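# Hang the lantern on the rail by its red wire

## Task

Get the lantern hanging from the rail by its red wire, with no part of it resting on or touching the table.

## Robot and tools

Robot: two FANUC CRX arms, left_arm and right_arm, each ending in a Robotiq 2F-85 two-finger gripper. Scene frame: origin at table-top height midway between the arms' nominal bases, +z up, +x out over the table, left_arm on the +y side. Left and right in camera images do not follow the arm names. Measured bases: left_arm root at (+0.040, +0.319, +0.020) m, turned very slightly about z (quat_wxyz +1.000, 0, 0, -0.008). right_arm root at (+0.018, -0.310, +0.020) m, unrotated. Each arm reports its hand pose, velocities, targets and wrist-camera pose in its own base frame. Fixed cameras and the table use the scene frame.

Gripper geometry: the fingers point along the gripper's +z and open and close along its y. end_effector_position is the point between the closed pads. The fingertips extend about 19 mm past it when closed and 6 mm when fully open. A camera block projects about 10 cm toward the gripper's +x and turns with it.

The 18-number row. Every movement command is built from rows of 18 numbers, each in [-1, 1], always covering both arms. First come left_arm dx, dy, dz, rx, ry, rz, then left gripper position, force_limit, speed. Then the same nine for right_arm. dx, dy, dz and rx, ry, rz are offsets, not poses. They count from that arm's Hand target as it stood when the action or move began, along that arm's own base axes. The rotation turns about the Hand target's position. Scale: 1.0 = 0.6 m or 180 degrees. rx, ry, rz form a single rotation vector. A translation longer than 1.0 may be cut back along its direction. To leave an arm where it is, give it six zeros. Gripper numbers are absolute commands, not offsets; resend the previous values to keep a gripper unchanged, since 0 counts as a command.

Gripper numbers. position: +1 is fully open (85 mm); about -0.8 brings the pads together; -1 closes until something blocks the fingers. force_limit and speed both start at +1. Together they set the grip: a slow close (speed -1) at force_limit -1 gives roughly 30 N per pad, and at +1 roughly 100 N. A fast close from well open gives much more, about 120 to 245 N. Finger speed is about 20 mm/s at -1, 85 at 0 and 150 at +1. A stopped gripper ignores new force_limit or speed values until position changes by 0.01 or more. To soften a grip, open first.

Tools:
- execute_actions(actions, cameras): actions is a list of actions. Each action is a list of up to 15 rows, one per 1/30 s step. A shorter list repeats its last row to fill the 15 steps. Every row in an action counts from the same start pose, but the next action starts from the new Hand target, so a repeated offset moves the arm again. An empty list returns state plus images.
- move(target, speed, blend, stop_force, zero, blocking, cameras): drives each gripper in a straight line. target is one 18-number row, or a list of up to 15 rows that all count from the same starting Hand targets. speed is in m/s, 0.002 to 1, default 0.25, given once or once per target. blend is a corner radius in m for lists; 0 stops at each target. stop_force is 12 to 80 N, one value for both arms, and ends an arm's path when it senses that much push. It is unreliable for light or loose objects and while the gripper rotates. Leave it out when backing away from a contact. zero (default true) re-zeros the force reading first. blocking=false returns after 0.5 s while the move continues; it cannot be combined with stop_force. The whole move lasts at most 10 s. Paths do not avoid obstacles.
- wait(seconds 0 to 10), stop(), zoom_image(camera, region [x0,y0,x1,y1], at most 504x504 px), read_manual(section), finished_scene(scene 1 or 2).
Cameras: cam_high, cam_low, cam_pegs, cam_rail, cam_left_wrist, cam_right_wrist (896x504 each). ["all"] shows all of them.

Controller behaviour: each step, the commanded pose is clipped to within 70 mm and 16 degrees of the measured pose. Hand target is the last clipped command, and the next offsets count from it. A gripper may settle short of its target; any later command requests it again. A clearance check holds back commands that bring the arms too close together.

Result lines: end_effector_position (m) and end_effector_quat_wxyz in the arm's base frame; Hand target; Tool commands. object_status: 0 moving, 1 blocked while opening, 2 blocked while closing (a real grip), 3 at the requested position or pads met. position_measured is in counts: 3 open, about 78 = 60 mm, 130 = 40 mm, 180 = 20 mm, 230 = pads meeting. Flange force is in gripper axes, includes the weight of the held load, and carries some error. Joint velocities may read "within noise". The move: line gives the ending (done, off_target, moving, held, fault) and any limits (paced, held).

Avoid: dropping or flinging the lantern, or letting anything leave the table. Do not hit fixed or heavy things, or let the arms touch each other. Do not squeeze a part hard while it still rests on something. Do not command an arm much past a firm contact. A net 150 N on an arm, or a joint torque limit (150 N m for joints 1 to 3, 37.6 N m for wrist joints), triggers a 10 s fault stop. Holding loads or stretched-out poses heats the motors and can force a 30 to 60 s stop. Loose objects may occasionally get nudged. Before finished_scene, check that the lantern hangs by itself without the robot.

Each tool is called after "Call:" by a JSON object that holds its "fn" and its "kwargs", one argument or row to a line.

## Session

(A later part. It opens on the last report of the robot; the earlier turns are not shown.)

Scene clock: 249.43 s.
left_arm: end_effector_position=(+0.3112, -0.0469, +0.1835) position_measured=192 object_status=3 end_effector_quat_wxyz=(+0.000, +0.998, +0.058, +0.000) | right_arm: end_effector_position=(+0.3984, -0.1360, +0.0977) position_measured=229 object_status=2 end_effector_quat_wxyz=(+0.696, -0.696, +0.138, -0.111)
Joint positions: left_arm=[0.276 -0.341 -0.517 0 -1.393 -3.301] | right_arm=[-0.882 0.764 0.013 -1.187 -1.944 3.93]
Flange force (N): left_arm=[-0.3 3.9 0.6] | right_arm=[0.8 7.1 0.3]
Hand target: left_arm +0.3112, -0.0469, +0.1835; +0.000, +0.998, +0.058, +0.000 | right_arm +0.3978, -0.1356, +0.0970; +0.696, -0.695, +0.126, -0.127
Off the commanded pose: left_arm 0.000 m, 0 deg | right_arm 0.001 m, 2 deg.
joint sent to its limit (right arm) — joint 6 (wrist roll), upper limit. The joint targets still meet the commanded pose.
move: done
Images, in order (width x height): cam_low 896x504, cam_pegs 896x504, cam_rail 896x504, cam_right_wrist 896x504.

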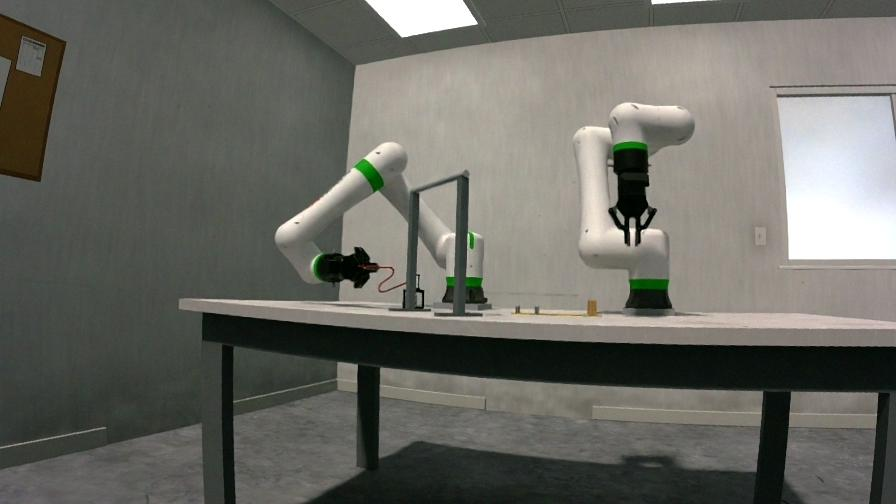

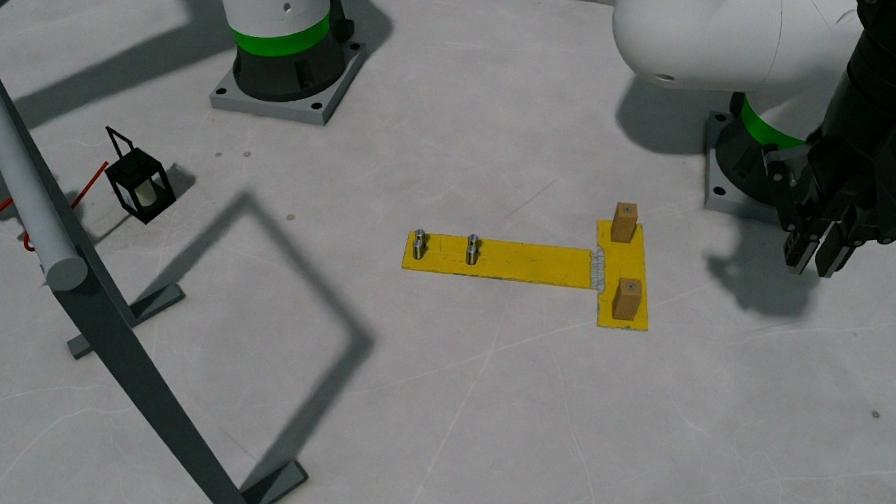

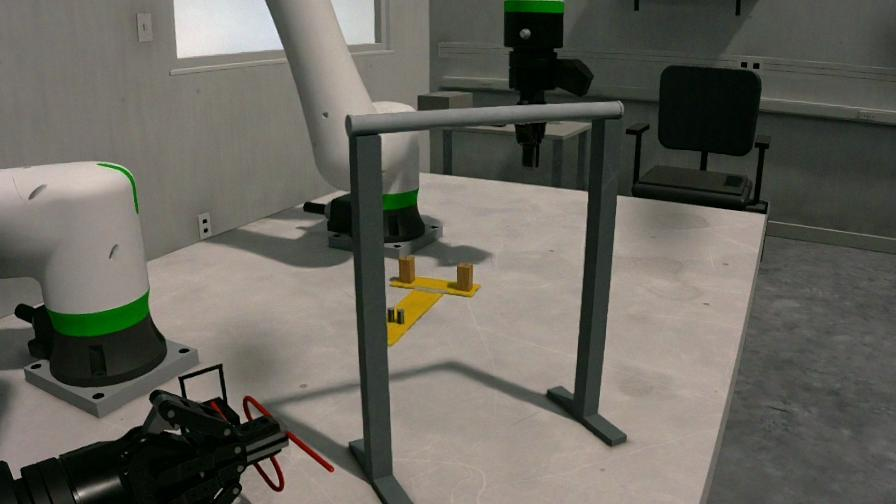

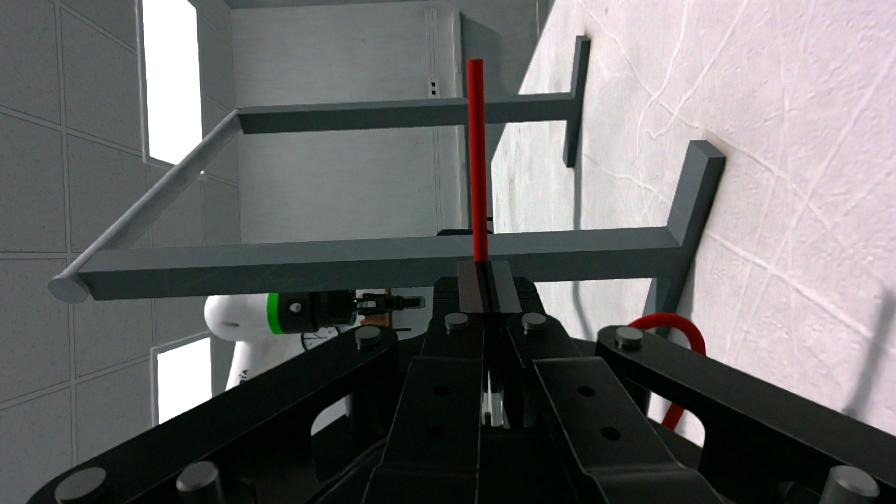

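Call:
{"fn": "move", "kwargs": {
  "target": [0,0,0,0,0,0,-0.5,1,-0.8,-0.024,0.009,-0.033,0.0196,0.052,0,-1,1,-0.8],
  "speed": 0.1,
  "cameras": ["cam_rail","cam_pegs","cam_right_wrist"]
}}

Call:
{"fn": "zoom_image", "kwargs": {
  "camera": "cam_rail",
  "region": [130, 330, 380, 500]
}}

Call:
{"fn": "zoom_image", "kwargs": {
  "camera": "cam_pegs",
  "region": [0, 90, 220, 260]
}}

Scene clock: 252.63 s.
left_arm: end_effector_position=(+0.3112, -0.0469, +0.1835) position_measured=192 object_status=3 end_effector_quat_wxyz=(+0.000, +0.998, +0.058, +0.000) | right_arm: end_effector_position=(+0.3834, -0.1302, +0.0772) position_measured=229 object_status=2 end_effector_quat_wxyz=(+0.705, -0.681, +0.187, -0.066)
Joint positions: left_arm=[0.276 -0.341 -0.517 0 -1.393 -3.301] | right_arm=[-0.895 0.796 -0.02 -1.165 -1.929 3.858]
Flange force (N): left_arm=[-0.3 4.1 0.8] | right_arm=[1.5 6.3 0.9]
Hand target: left_arm +0.3112, -0.0469, +0.1835; +0.000, +0.998, +0.058, +0.000 | right_arm +0.3834, -0.1302, +0.0772; +0.705, -0.681, +0.187, -0.066
Off the commanded pose: left_arm 0.000 m, 0 deg | right_arm 0.000 m, 0 deg.
move: done
Images, in order (width x height): cam_pegs 896x504, cam_rail 896x504, cam_right_wrist 896x504.

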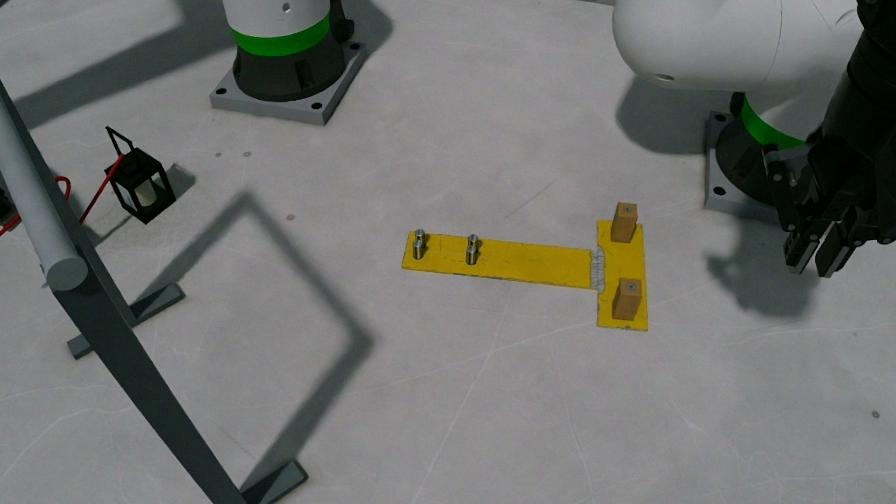

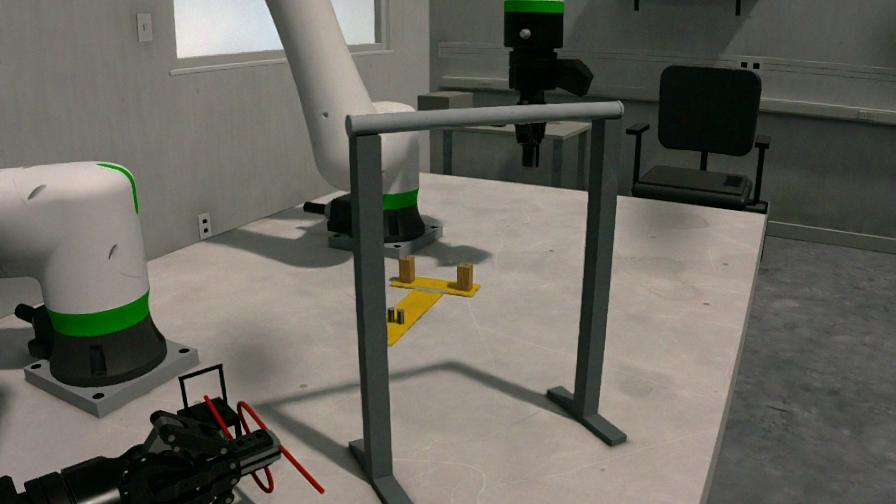

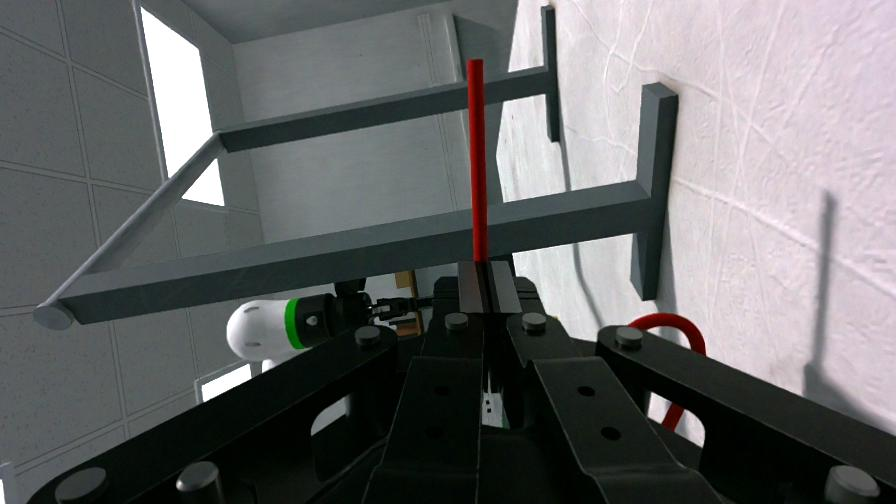

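Scaled by 2.016.

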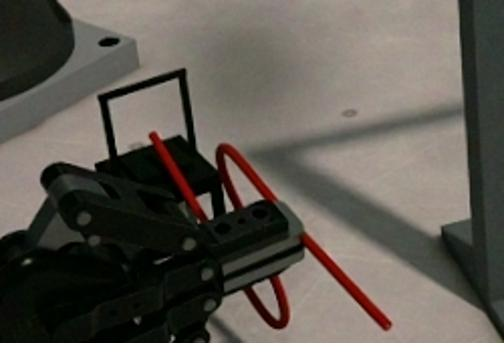

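Scaled by 2.291.

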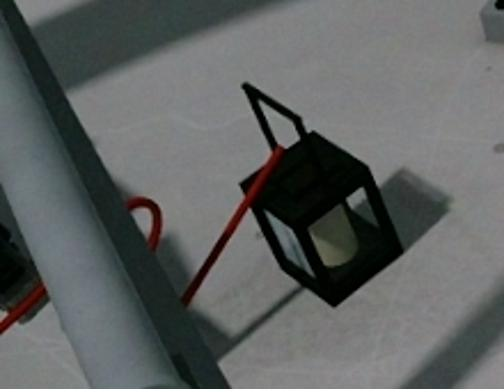

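Call:
{"fn": "move", "kwargs": {
  "target": [0,0,0,0,0,0,-0.5,1,-0.8,-0.0353,0.0133,0.0176,0,0,0,-1,1,-0.8],
  "speed": 0.03,
  "cameras": ["cam_rail","cam_pegs"]
}}

Call:
{"fn": "zoom_image", "kwargs": {
  "camera": "cam_rail",
  "region": [130, 330, 380, 500]
}}

Call:
{"fn": "zoom_image", "kwargs": {
  "camera": "cam_pegs",
  "region": [50, 100, 200, 230]
}}

Scene clock: 255.10 s.
left_arm: end_effector_position=(+0.3112, -0.0469, +0.1835) position_measured=192 object_status=3 end_effector_quat_wxyz=(+0.000, +0.998, +0.058, +0.000) | right_arm: end_effector_position=(+0.3622, -0.1222, +0.0877) position_measured=229 object_status=2 end_effector_quat_wxyz=(+0.705, -0.681, +0.187, -0.066)
Joint positions: left_arm=[0.276 -0.341 -0.517 0 -1.393 -3.301] | right_arm=[-0.913 0.751 -0.08 -1.144 -1.934 3.878]
Flange force (N): left_arm=[-0.1 4.6 0.8] | right_arm=[2.2 7.1 0.0]
Hand target: left_arm +0.3112, -0.0469, +0.1835; +0.000, +0.998, +0.058, +0.000 | right_arm +0.3622, -0.1222, +0.0877; +0.705, -0.681, +0.187, -0.066
Off the commanded pose: left_arm 0.000 m, 0 deg | right_arm 0.000 m, 0 deg.
move: done
Images, in order (width x height): cam_pegs 896x504, cam_rail 896x504.

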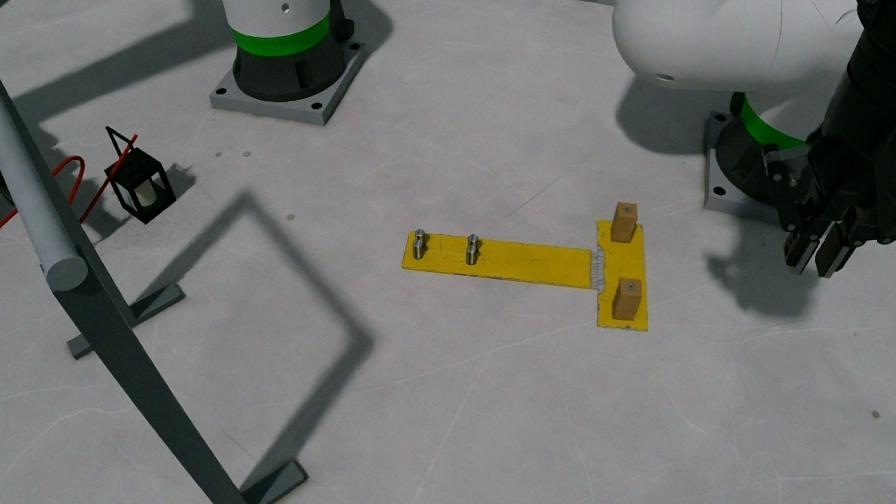

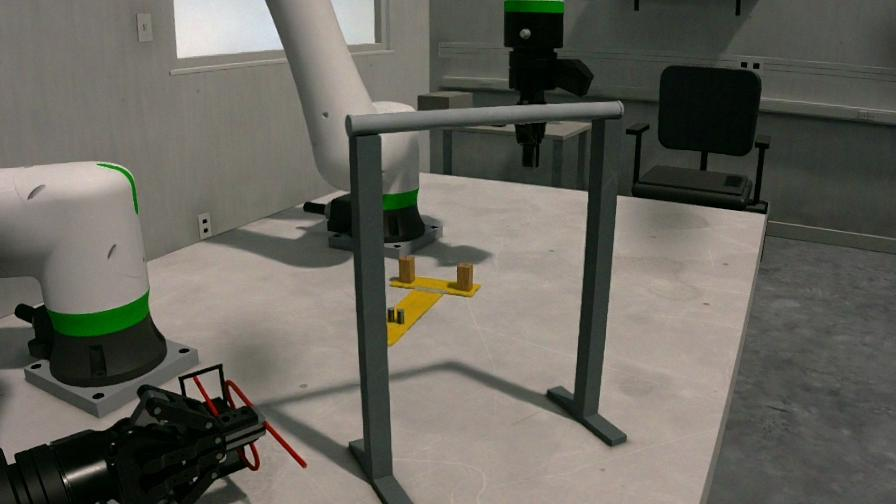

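Scaled by 2.016.

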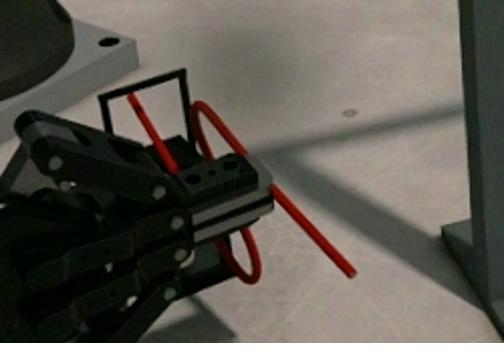

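Scaled by 3.360.

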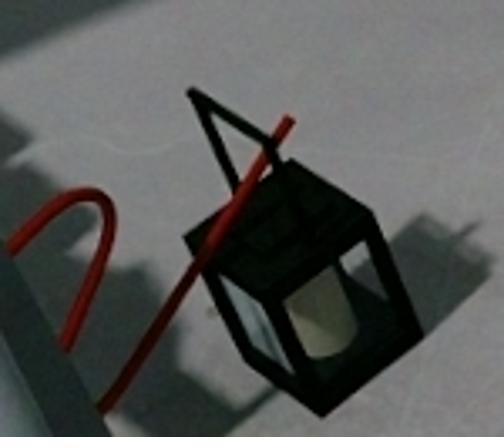

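Call:
{"fn": "zoom_image", "kwargs": {
  "camera": "cam_pegs",
  "region": [100, 120, 150, 160]
}}

Call:
{"fn": "zoom_image", "kwargs": {
  "camera": "cam_rail",
  "region": [170, 355, 240, 425]
}}

Scaled by 10.080.

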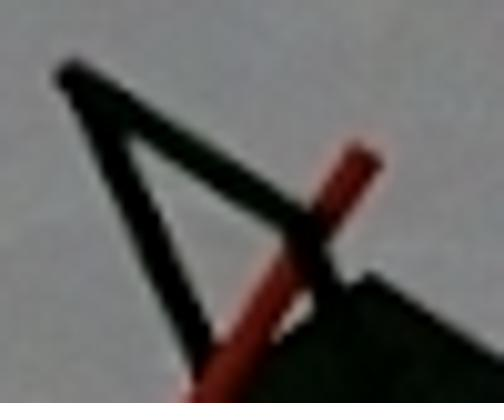

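Scaled by 7.200.

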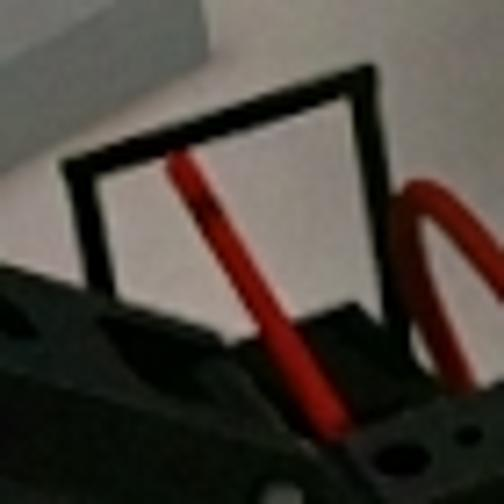

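Call:
{"fn": "move", "kwargs": {
  "target": [
    [0,0,0,0,0,0,-0.5,1,-0.8,0.0018,0.0047,0.0133,0,0,0,-1,1,-0.8],
    [0,0,0,0,0,0,-0.5,1,-0.8,-0.0547,0.026,0.0415,0,0,0,-1,1,-0.8]
  ],
  "speed": 0.03,
  "cameras": ["cam_rail","cam_pegs"]
}}

Call:
{"fn": "zoom_image", "kwargs": {
  "camera": "cam_pegs",
  "region": [80, 110, 160, 174]
}}

Call:
{"fn": "zoom_image", "kwargs": {
  "camera": "cam_rail",
  "region": [140, 345, 260, 435]
}}

Scene clock: 261.90 s.
left_arm: end_effector_position=(+0.3112, -0.0469, +0.1835) position_measured=192 object_status=3 end_effector_quat_wxyz=(+0.000, +0.998, +0.058, +0.000) | right_arm: end_effector_position=(+0.3294, -0.1066, +0.1126) position_measured=229 object_status=2 end_effector_quat_wxyz=(+0.705, -0.681, +0.187, -0.066)
Joint positions: left_arm=[0.276 -0.341 -0.517 0 -1.393 -3.301] | right_arm=[-0.943 0.657 -0.18 -1.117 -1.95 3.892]
Flange force (N): left_arm=[-0.2 4.3 0.5] | right_arm=[1.6 6.9 0.5]
Hand target: left_arm +0.3112, -0.0469, +0.1835; +0.000, +0.998, +0.058, +0.000 | right_arm +0.3294, -0.1066, +0.1126; +0.705, -0.681, +0.187, -0.066
Off the commanded pose: left_arm 0.000 m, 0 deg | right_arm 0.000 m, 0 deg.
move: done
Images, in order (width x height): cam_pegs 896x504, cam_rail 896x504.

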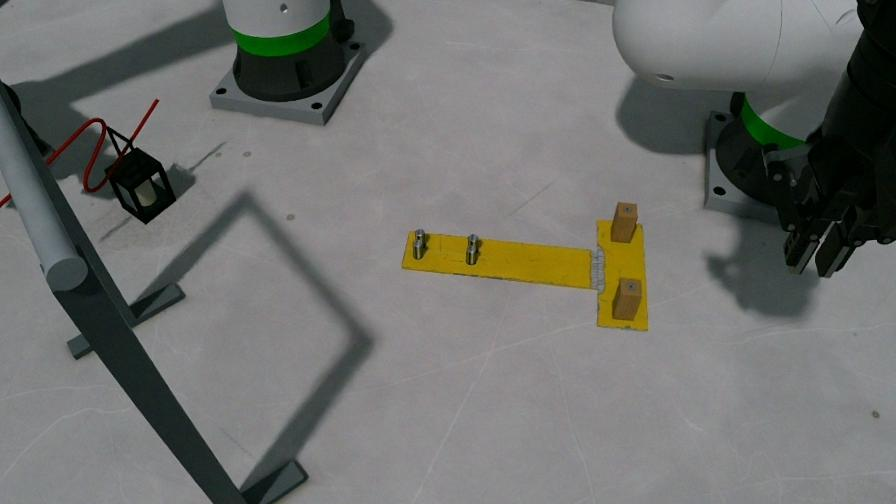

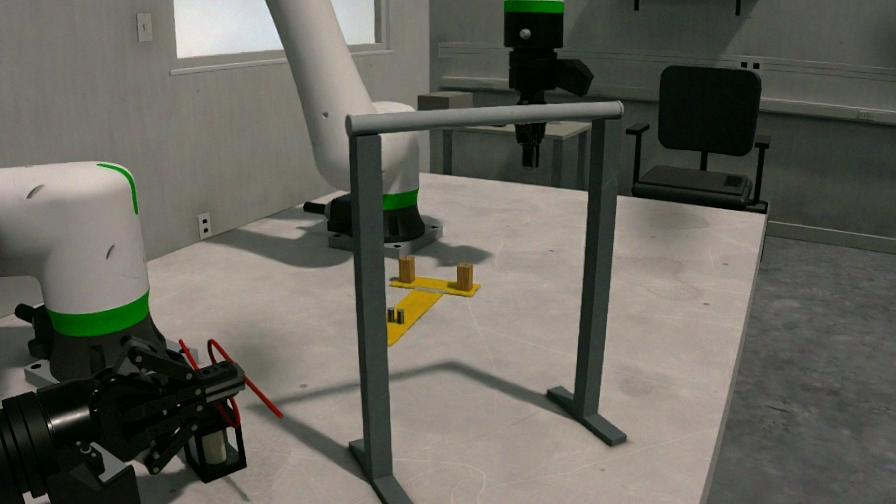

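Scaled by 6.300.

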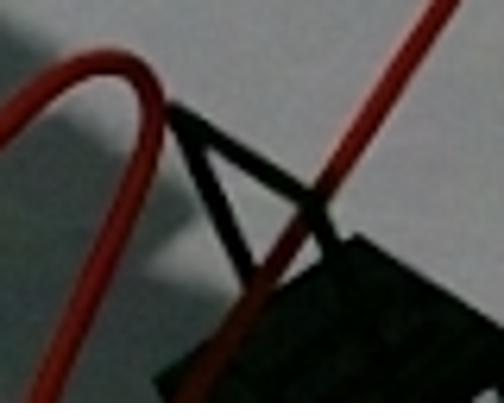

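Scaled by 4.200.

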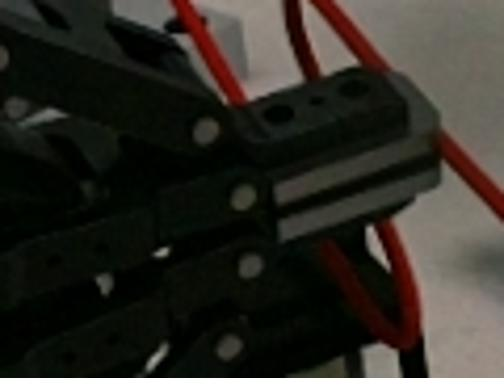

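Call:
{"fn": "move", "kwargs": {
  "target": [
    [0,0,0,0,0,0,-0.5,1,-0.8,-0.0563,0.021,0.0273,0,0,0,-1,1,-0.8]
  ],
  "speed": 0.03,
  "cameras": ["cam_rail","cam_pegs"]
}}

Call:
{"fn": "zoom_image", "kwargs": {
  "camera": "cam_pegs",
  "region": [80, 80, 200, 176]
}}

Call:
{"fn": "zoom_image", "kwargs": {
  "camera": "cam_rail",
  "region": [140, 335, 280, 440]
}}

Scene clock: 264.97 s.
left_arm: end_effector_position=(+0.3112, -0.0469, +0.1835) position_measured=192 object_status=3 end_effector_quat_wxyz=(+0.000, +0.998, +0.058, +0.000) | right_arm: end_effector_position=(+0.2956, -0.0940, +0.1290) position_measured=229 object_status=2 end_effector_quat_wxyz=(+0.705, -0.681, +0.187, -0.066)
Joint positions: left_arm=[0.276 -0.341 -0.517 0 -1.393 -3.301] | right_arm=[-0.98 0.584 -0.265 -1.081 -1.966 3.916]
Flange force (N): left_arm=[0.0 4.3 0.7] | right_arm=[1.2 6.7 0.2]
Hand target: left_arm +0.3112, -0.0469, +0.1835; +0.000, +0.998, +0.058, +0.000 | right_arm +0.2956, -0.0940, +0.1290; +0.705, -0.681, +0.187, -0.066
Off the commanded pose: left_arm 0.000 m, 0 deg | right_arm 0.000 m, 0 deg.
move: done
Images, in order (width x height): cam_pegs 896x504, cam_rail 896x504.

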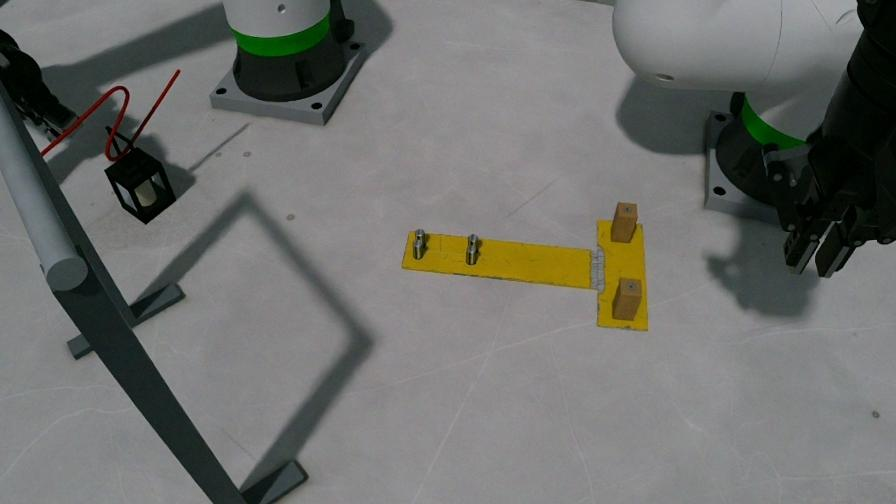

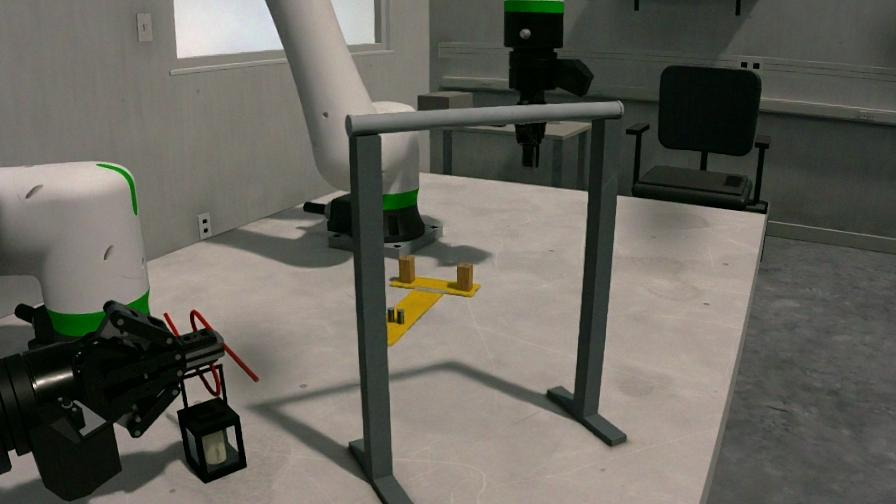

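Scaled by 4.200.

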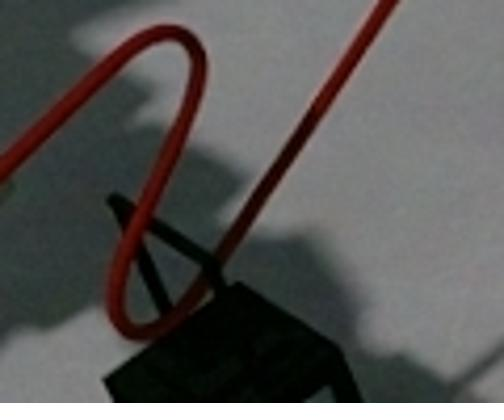

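Scaled by 3.600.

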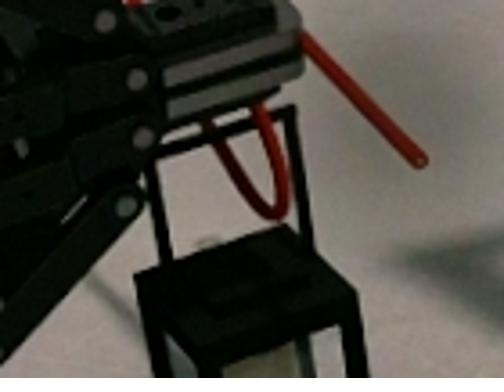

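Call:
{"fn": "move", "kwargs": {
  "target": [
    [0,0,0,0,0,0,-0.5,1,-0.8,0,0,0.05,0,0,0,-1,1,-0.8],
    [0,0,0,0,0,0,-0.5,1,-0.8,0,0,0.1,0,0,0,-1,1,-0.8]
  ],
  "speed": [0.02,0.03],
  "cameras": ["cam_rail","cam_pegs","cam_right_wrist"]
}}

Call:
{"fn": "zoom_image", "kwargs": {
  "camera": "cam_rail",
  "region": [120, 260, 320, 460]
}}

Scene clock: 268.67 s.
left_arm: end_effector_position=(+0.3112, -0.0469, +0.1835) position_measured=192 object_status=3 end_effector_quat_wxyz=(+0.000, +0.998, +0.058, +0.000) | right_arm: end_effector_position=(+0.2956, -0.0940, +0.1890) position_measured=229 object_status=2 end_effector_quat_wxyz=(+0.705, -0.681, +0.187, -0.066)
Joint positions: left_arm=[0.276 -0.341 -0.517 0 -1.393 -3.301] | right_arm=[-0.993 0.437 -0.268 -1.129 -2.04 3.779]
Flange force (N): left_arm=[-0.5 4.4 0.7] | right_arm=[1.8 8.3 1.3]
Hand target: left_arm +0.3112, -0.0469, +0.1835; +0.000, +0.998, +0.058, +0.000 | right_arm +0.2956, -0.0940, +0.1890; +0.705, -0.681, +0.187, -0.066
Off the commanded pose: left_arm 0.000 m, 0 deg | right_arm 0.000 m, 0 deg.
move: done
Images, in order (width x height): cam_pegs 896x504, cam_rail 896x504, cam_right_wrist 896x504.

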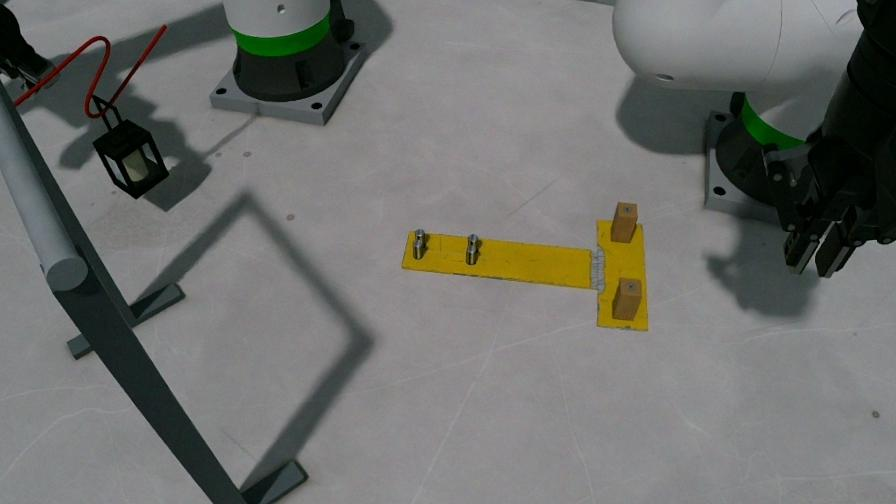

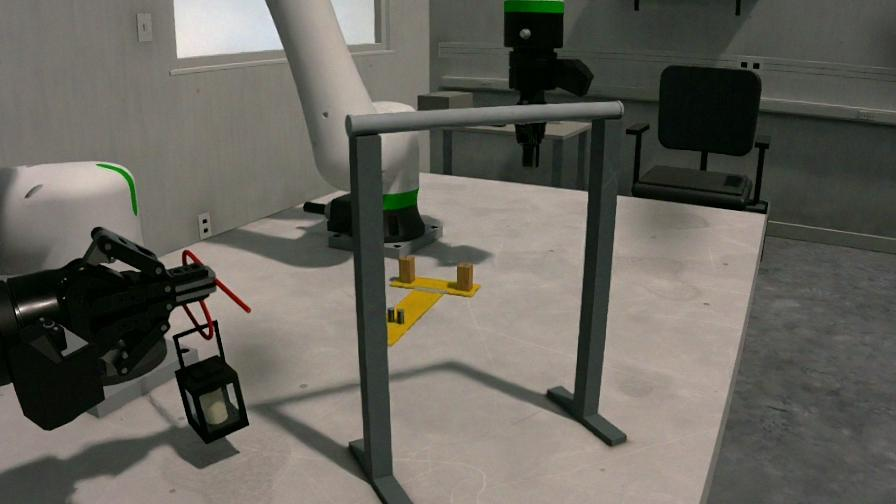

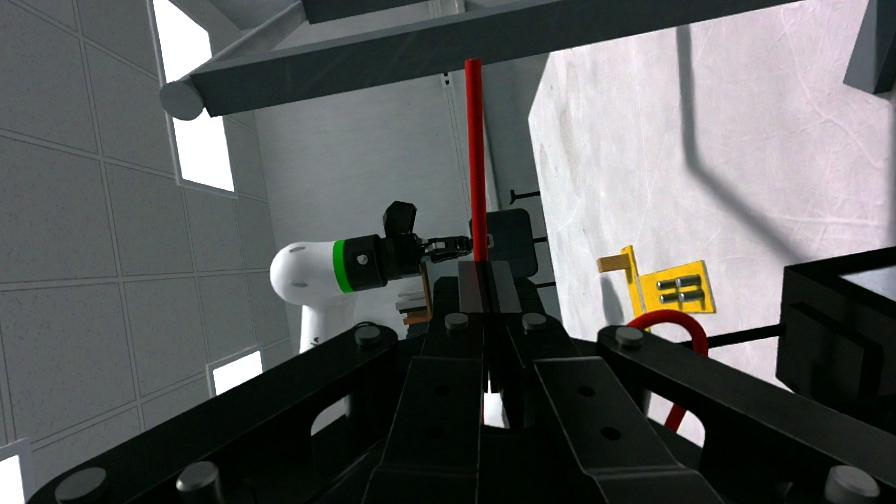

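Scaled by 2.520.

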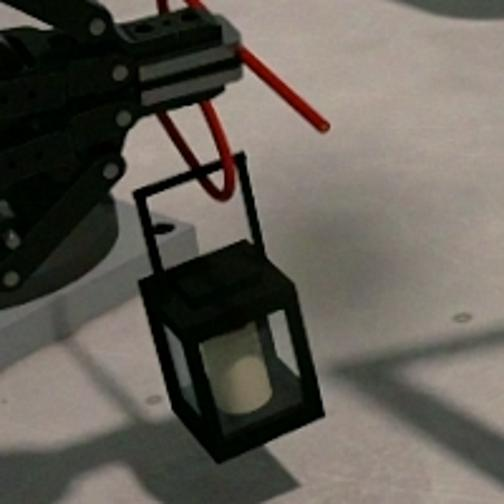

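Call:
{"fn": "move", "kwargs": {
  "target": [
    [0,0,0,0,0,0,-0.5,1,-0.8,0,0,0.3,0.013,0.068,0.027,-1,1,-0.8],
    [0,0,0,0,0,0,-0.5,1,-0.8,0,0,0.455,0.026,0.136,0.054,-1,1,-0.8]
  ],
  "speed": 0.06,
  "blend": 0.02,
  "cameras": ["cam_rail","cam_right_wrist"]
}}

Scene clock: 286.10 s.
left_arm: end_effector_position=(+0.3112, -0.0469, +0.1835) position_measured=192 object_status=3 end_effector_quat_wxyz=(+0.000, +0.998, +0.058, +0.000) | right_arm: end_effector_position=(+0.2956, -0.0940, +0.4620) position_measured=229 object_status=2 end_effector_quat_wxyz=(+0.679, -0.664, +0.276, +0.147)
Joint positions: left_arm=[0.276 -0.341 -0.517 0 -1.393 -3.301] | right_arm=[-1.025 0.084 0.105 -1.543 -2.415 2.541]
Flange force (N): left_arm=[-0.2 4.3 0.9] | right_arm=[5.0 6.0 1.9]
Hand target: left_arm +0.3112, -0.0469, +0.1835; +0.000, +0.998, +0.058, +0.000 | right_arm +0.2956, -0.0940, +0.4620; +0.679, -0.664, +0.276, +0.147
Off the commanded pose: left_arm 0.000 m, 0 deg | right_arm 0.000 m, 0 deg.
move: done
Images, in order (width x height): cam_rail 896x504, cam_right_wrist 896x504.

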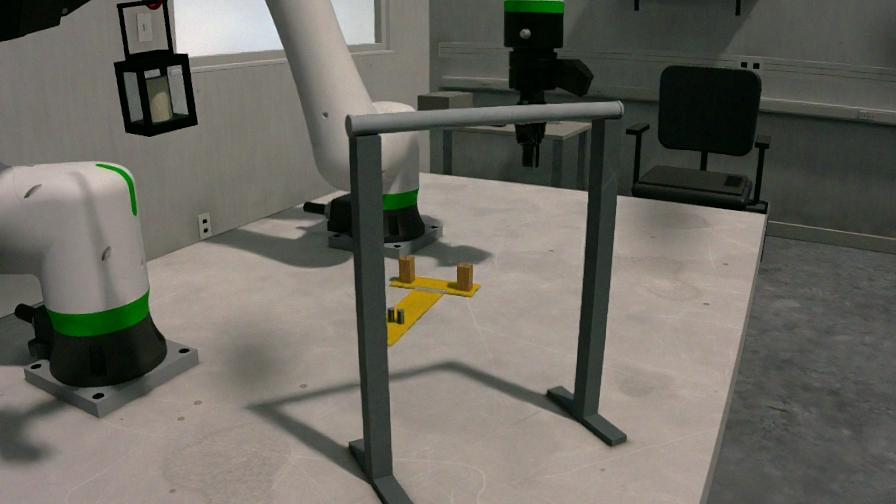

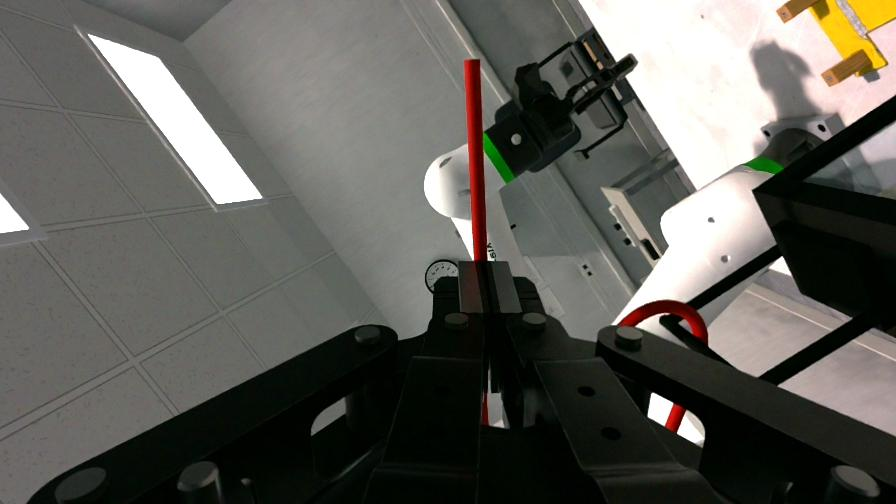

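Call:
{"fn": "move", "kwargs": {
  "target": [0,0,0,0,0,0,-0.5,1,-0.8,0.2445,0.2535,0,0,0,0,-1,1,-0.8],
  "speed": 0.06,
  "cameras": ["cam_rail","cam_pegs","cam_right_wrist"]
}}

Scene clock: 290.80 s.
left_arm: end_effector_position=(+0.3112, -0.0469, +0.1835) position_measured=192 object_status=3 end_effector_quat_wxyz=(+0.000, +0.998, +0.058, +0.000) | right_arm: end_effector_position=(+0.4423, +0.0581, +0.4620) position_measured=229 object_status=2 end_effector_quat_wxyz=(+0.679, -0.664, +0.276, +0.147)
Joint positions: left_arm=[0.276 -0.341 -0.517 0 -1.393 -3.301] | right_arm=[-0.565 0.066 0.085 -1.542 -1.955 2.527]
Flange force (N): left_arm=[-0.3 4.3 0.7] | right_arm=[4.3 5.8 1.7]
Hand target: left_arm +0.3112, -0.0469, +0.1835; +0.000, +0.998, +0.058, +0.000 | right_arm +0.4423, +0.0581, +0.4620; +0.679, -0.664, +0.276, +0.147
Off the commanded pose: left_arm 0.000 m, 0 deg | right_arm 0.000 m, 0 deg.
move: done
Images, in order (width x height): cam_pegs 896x504, cam_rail 896x504, cam_right_wrist 896x504.

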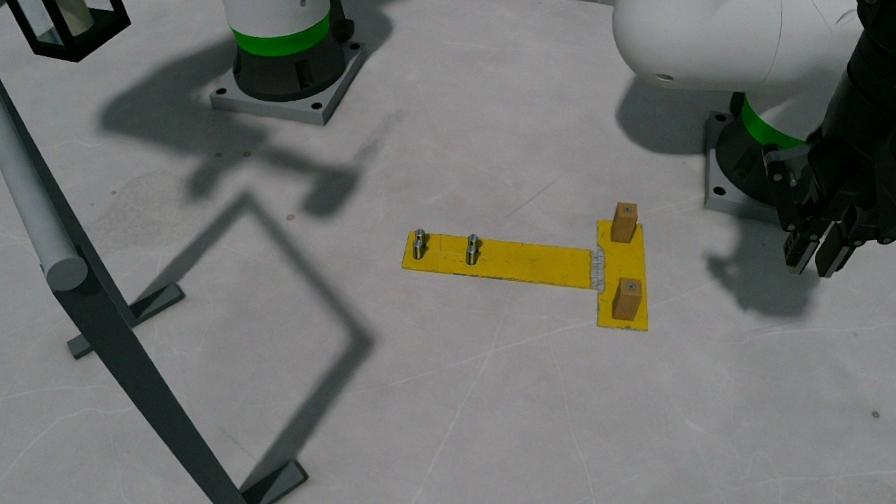

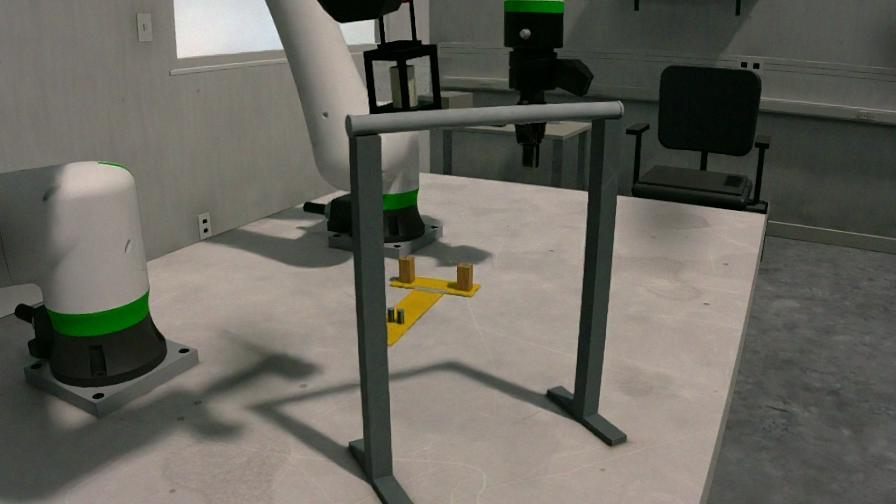

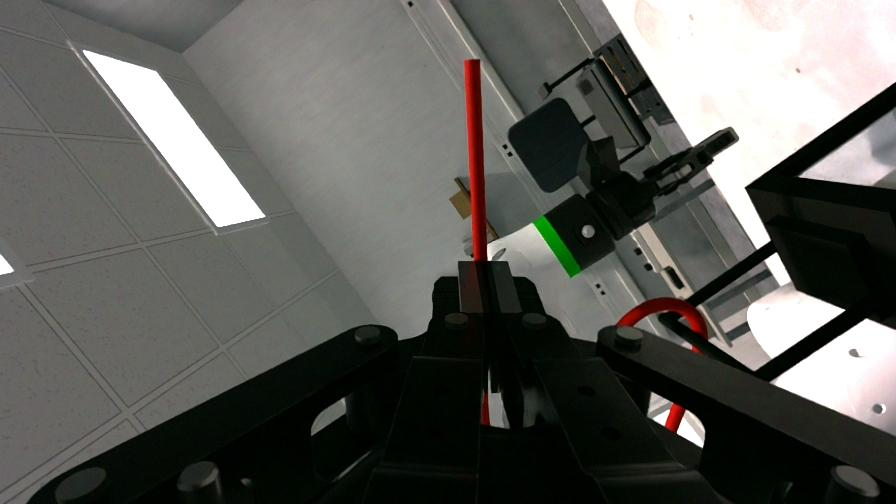

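Call:
{"fn": "move", "kwargs": {
  "target": [0,0,0,0,0,0,-0.5,1,-0.8,0,0,-0.11,0,0,0,-1,1,-0.8],
  "speed": 0.06,
  "cameras": ["cam_rail","cam_pegs","cam_high","cam_right_wrist"]
}}

Call:
{"fn": "zoom_image", "kwargs": {
  "camera": "cam_rail",
  "region": [310, 10, 510, 180]
}}

Scene clock: 292.90 s.
left_arm: end_effector_position=(+0.3112, -0.0469, +0.1835) position_measured=192 object_status=3 end_effector_quat_wxyz=(+0.000, +0.998, +0.058, +0.000) | right_arm: end_effector_position=(+0.4423, +0.0581, +0.3960) position_measured=229 object_status=2 end_effector_quat_wxyz=(+0.679, -0.664, +0.276, +0.147)
Joint positions: left_arm=[0.276 -0.341 -0.517 0 -1.393 -3.301] | right_arm=[-0.548 0.123 -0.01 -1.484 -1.93 2.689]
Flange force (N): left_arm=[-0.1 4.1 0.6] | right_arm=[4.1 5.9 1.4]
Hand target: left_arm +0.3112, -0.0469, +0.1835; +0.000, +0.998, +0.058, +0.000 | right_arm +0.4423, +0.0581, +0.3960; +0.679, -0.664, +0.276, +0.147
Off the commanded pose: left_arm 0.000 m, 0 deg | right_arm 0.000 m, 0 deg.
move: done
Images, in order (width x height): cam_high 896x504, cam_pegs 896x504, cam_rail 896x504, cam_right_wrist 896x504.

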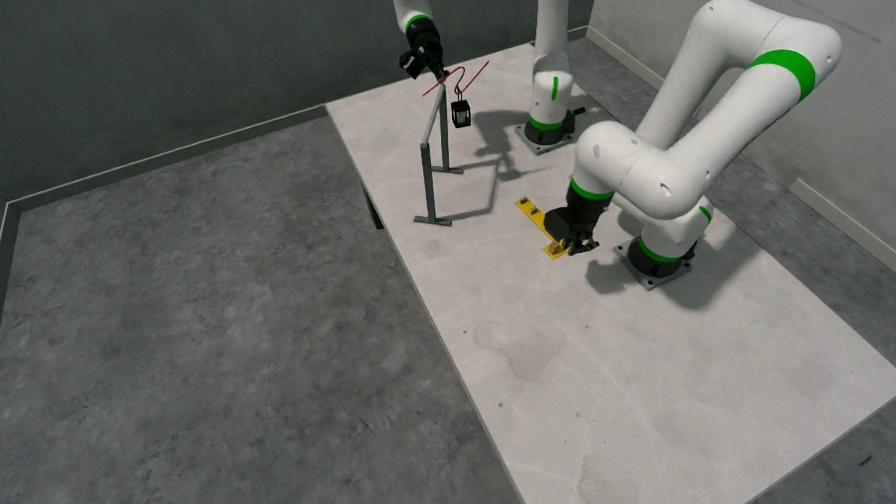

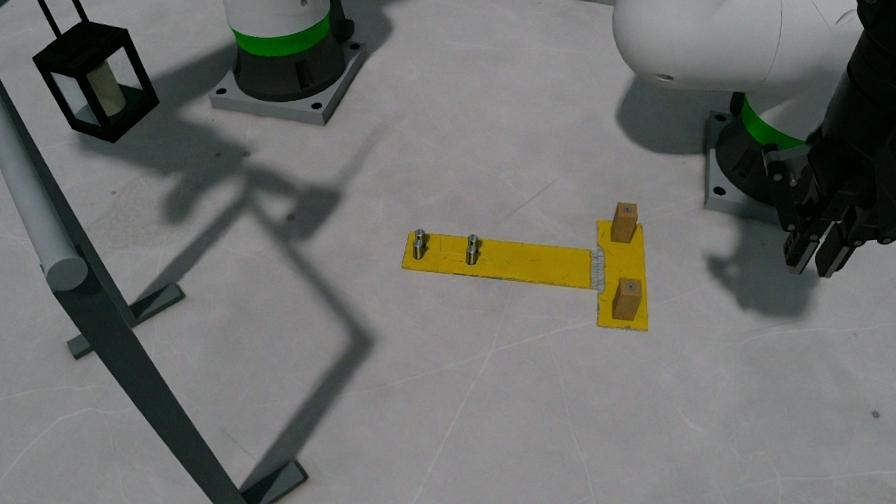

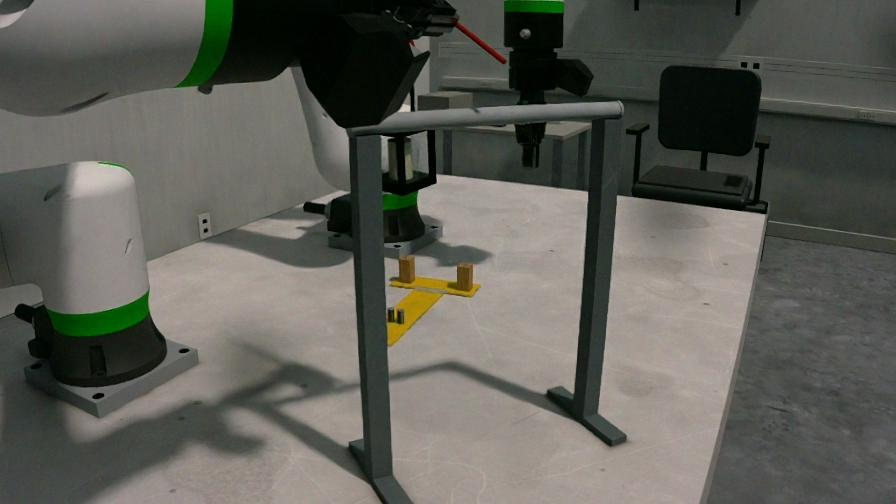

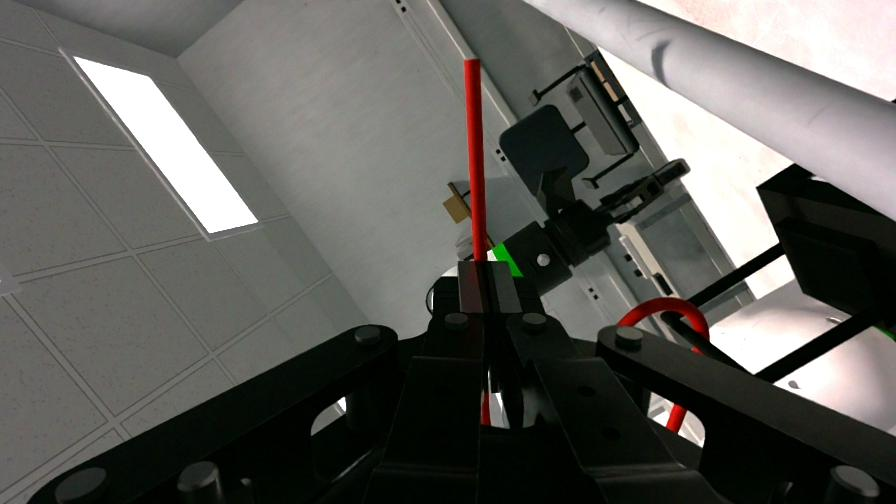

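Scaled by 2.520.

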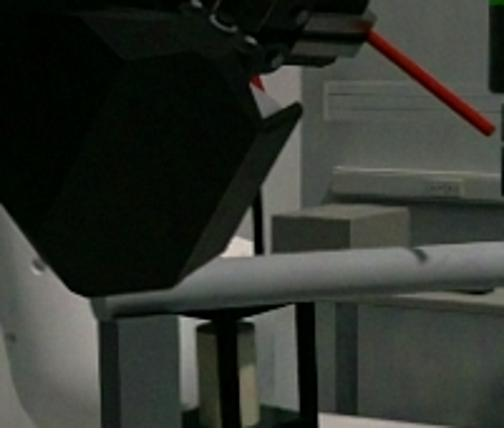

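Call:
{"fn": "zoom_image", "kwargs": {
  "camera": "cam_right_wrist",
  "region": [560, 0, 896, 300]
}}

Scaled by 1.500.

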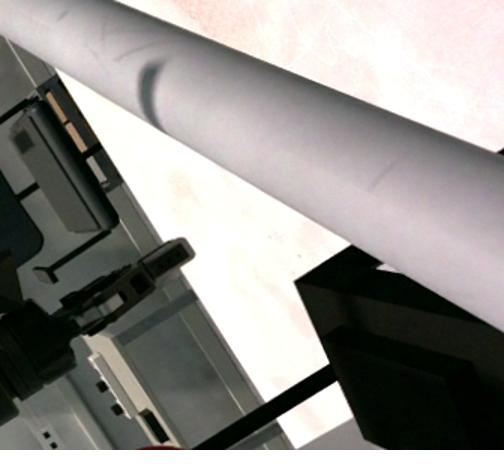

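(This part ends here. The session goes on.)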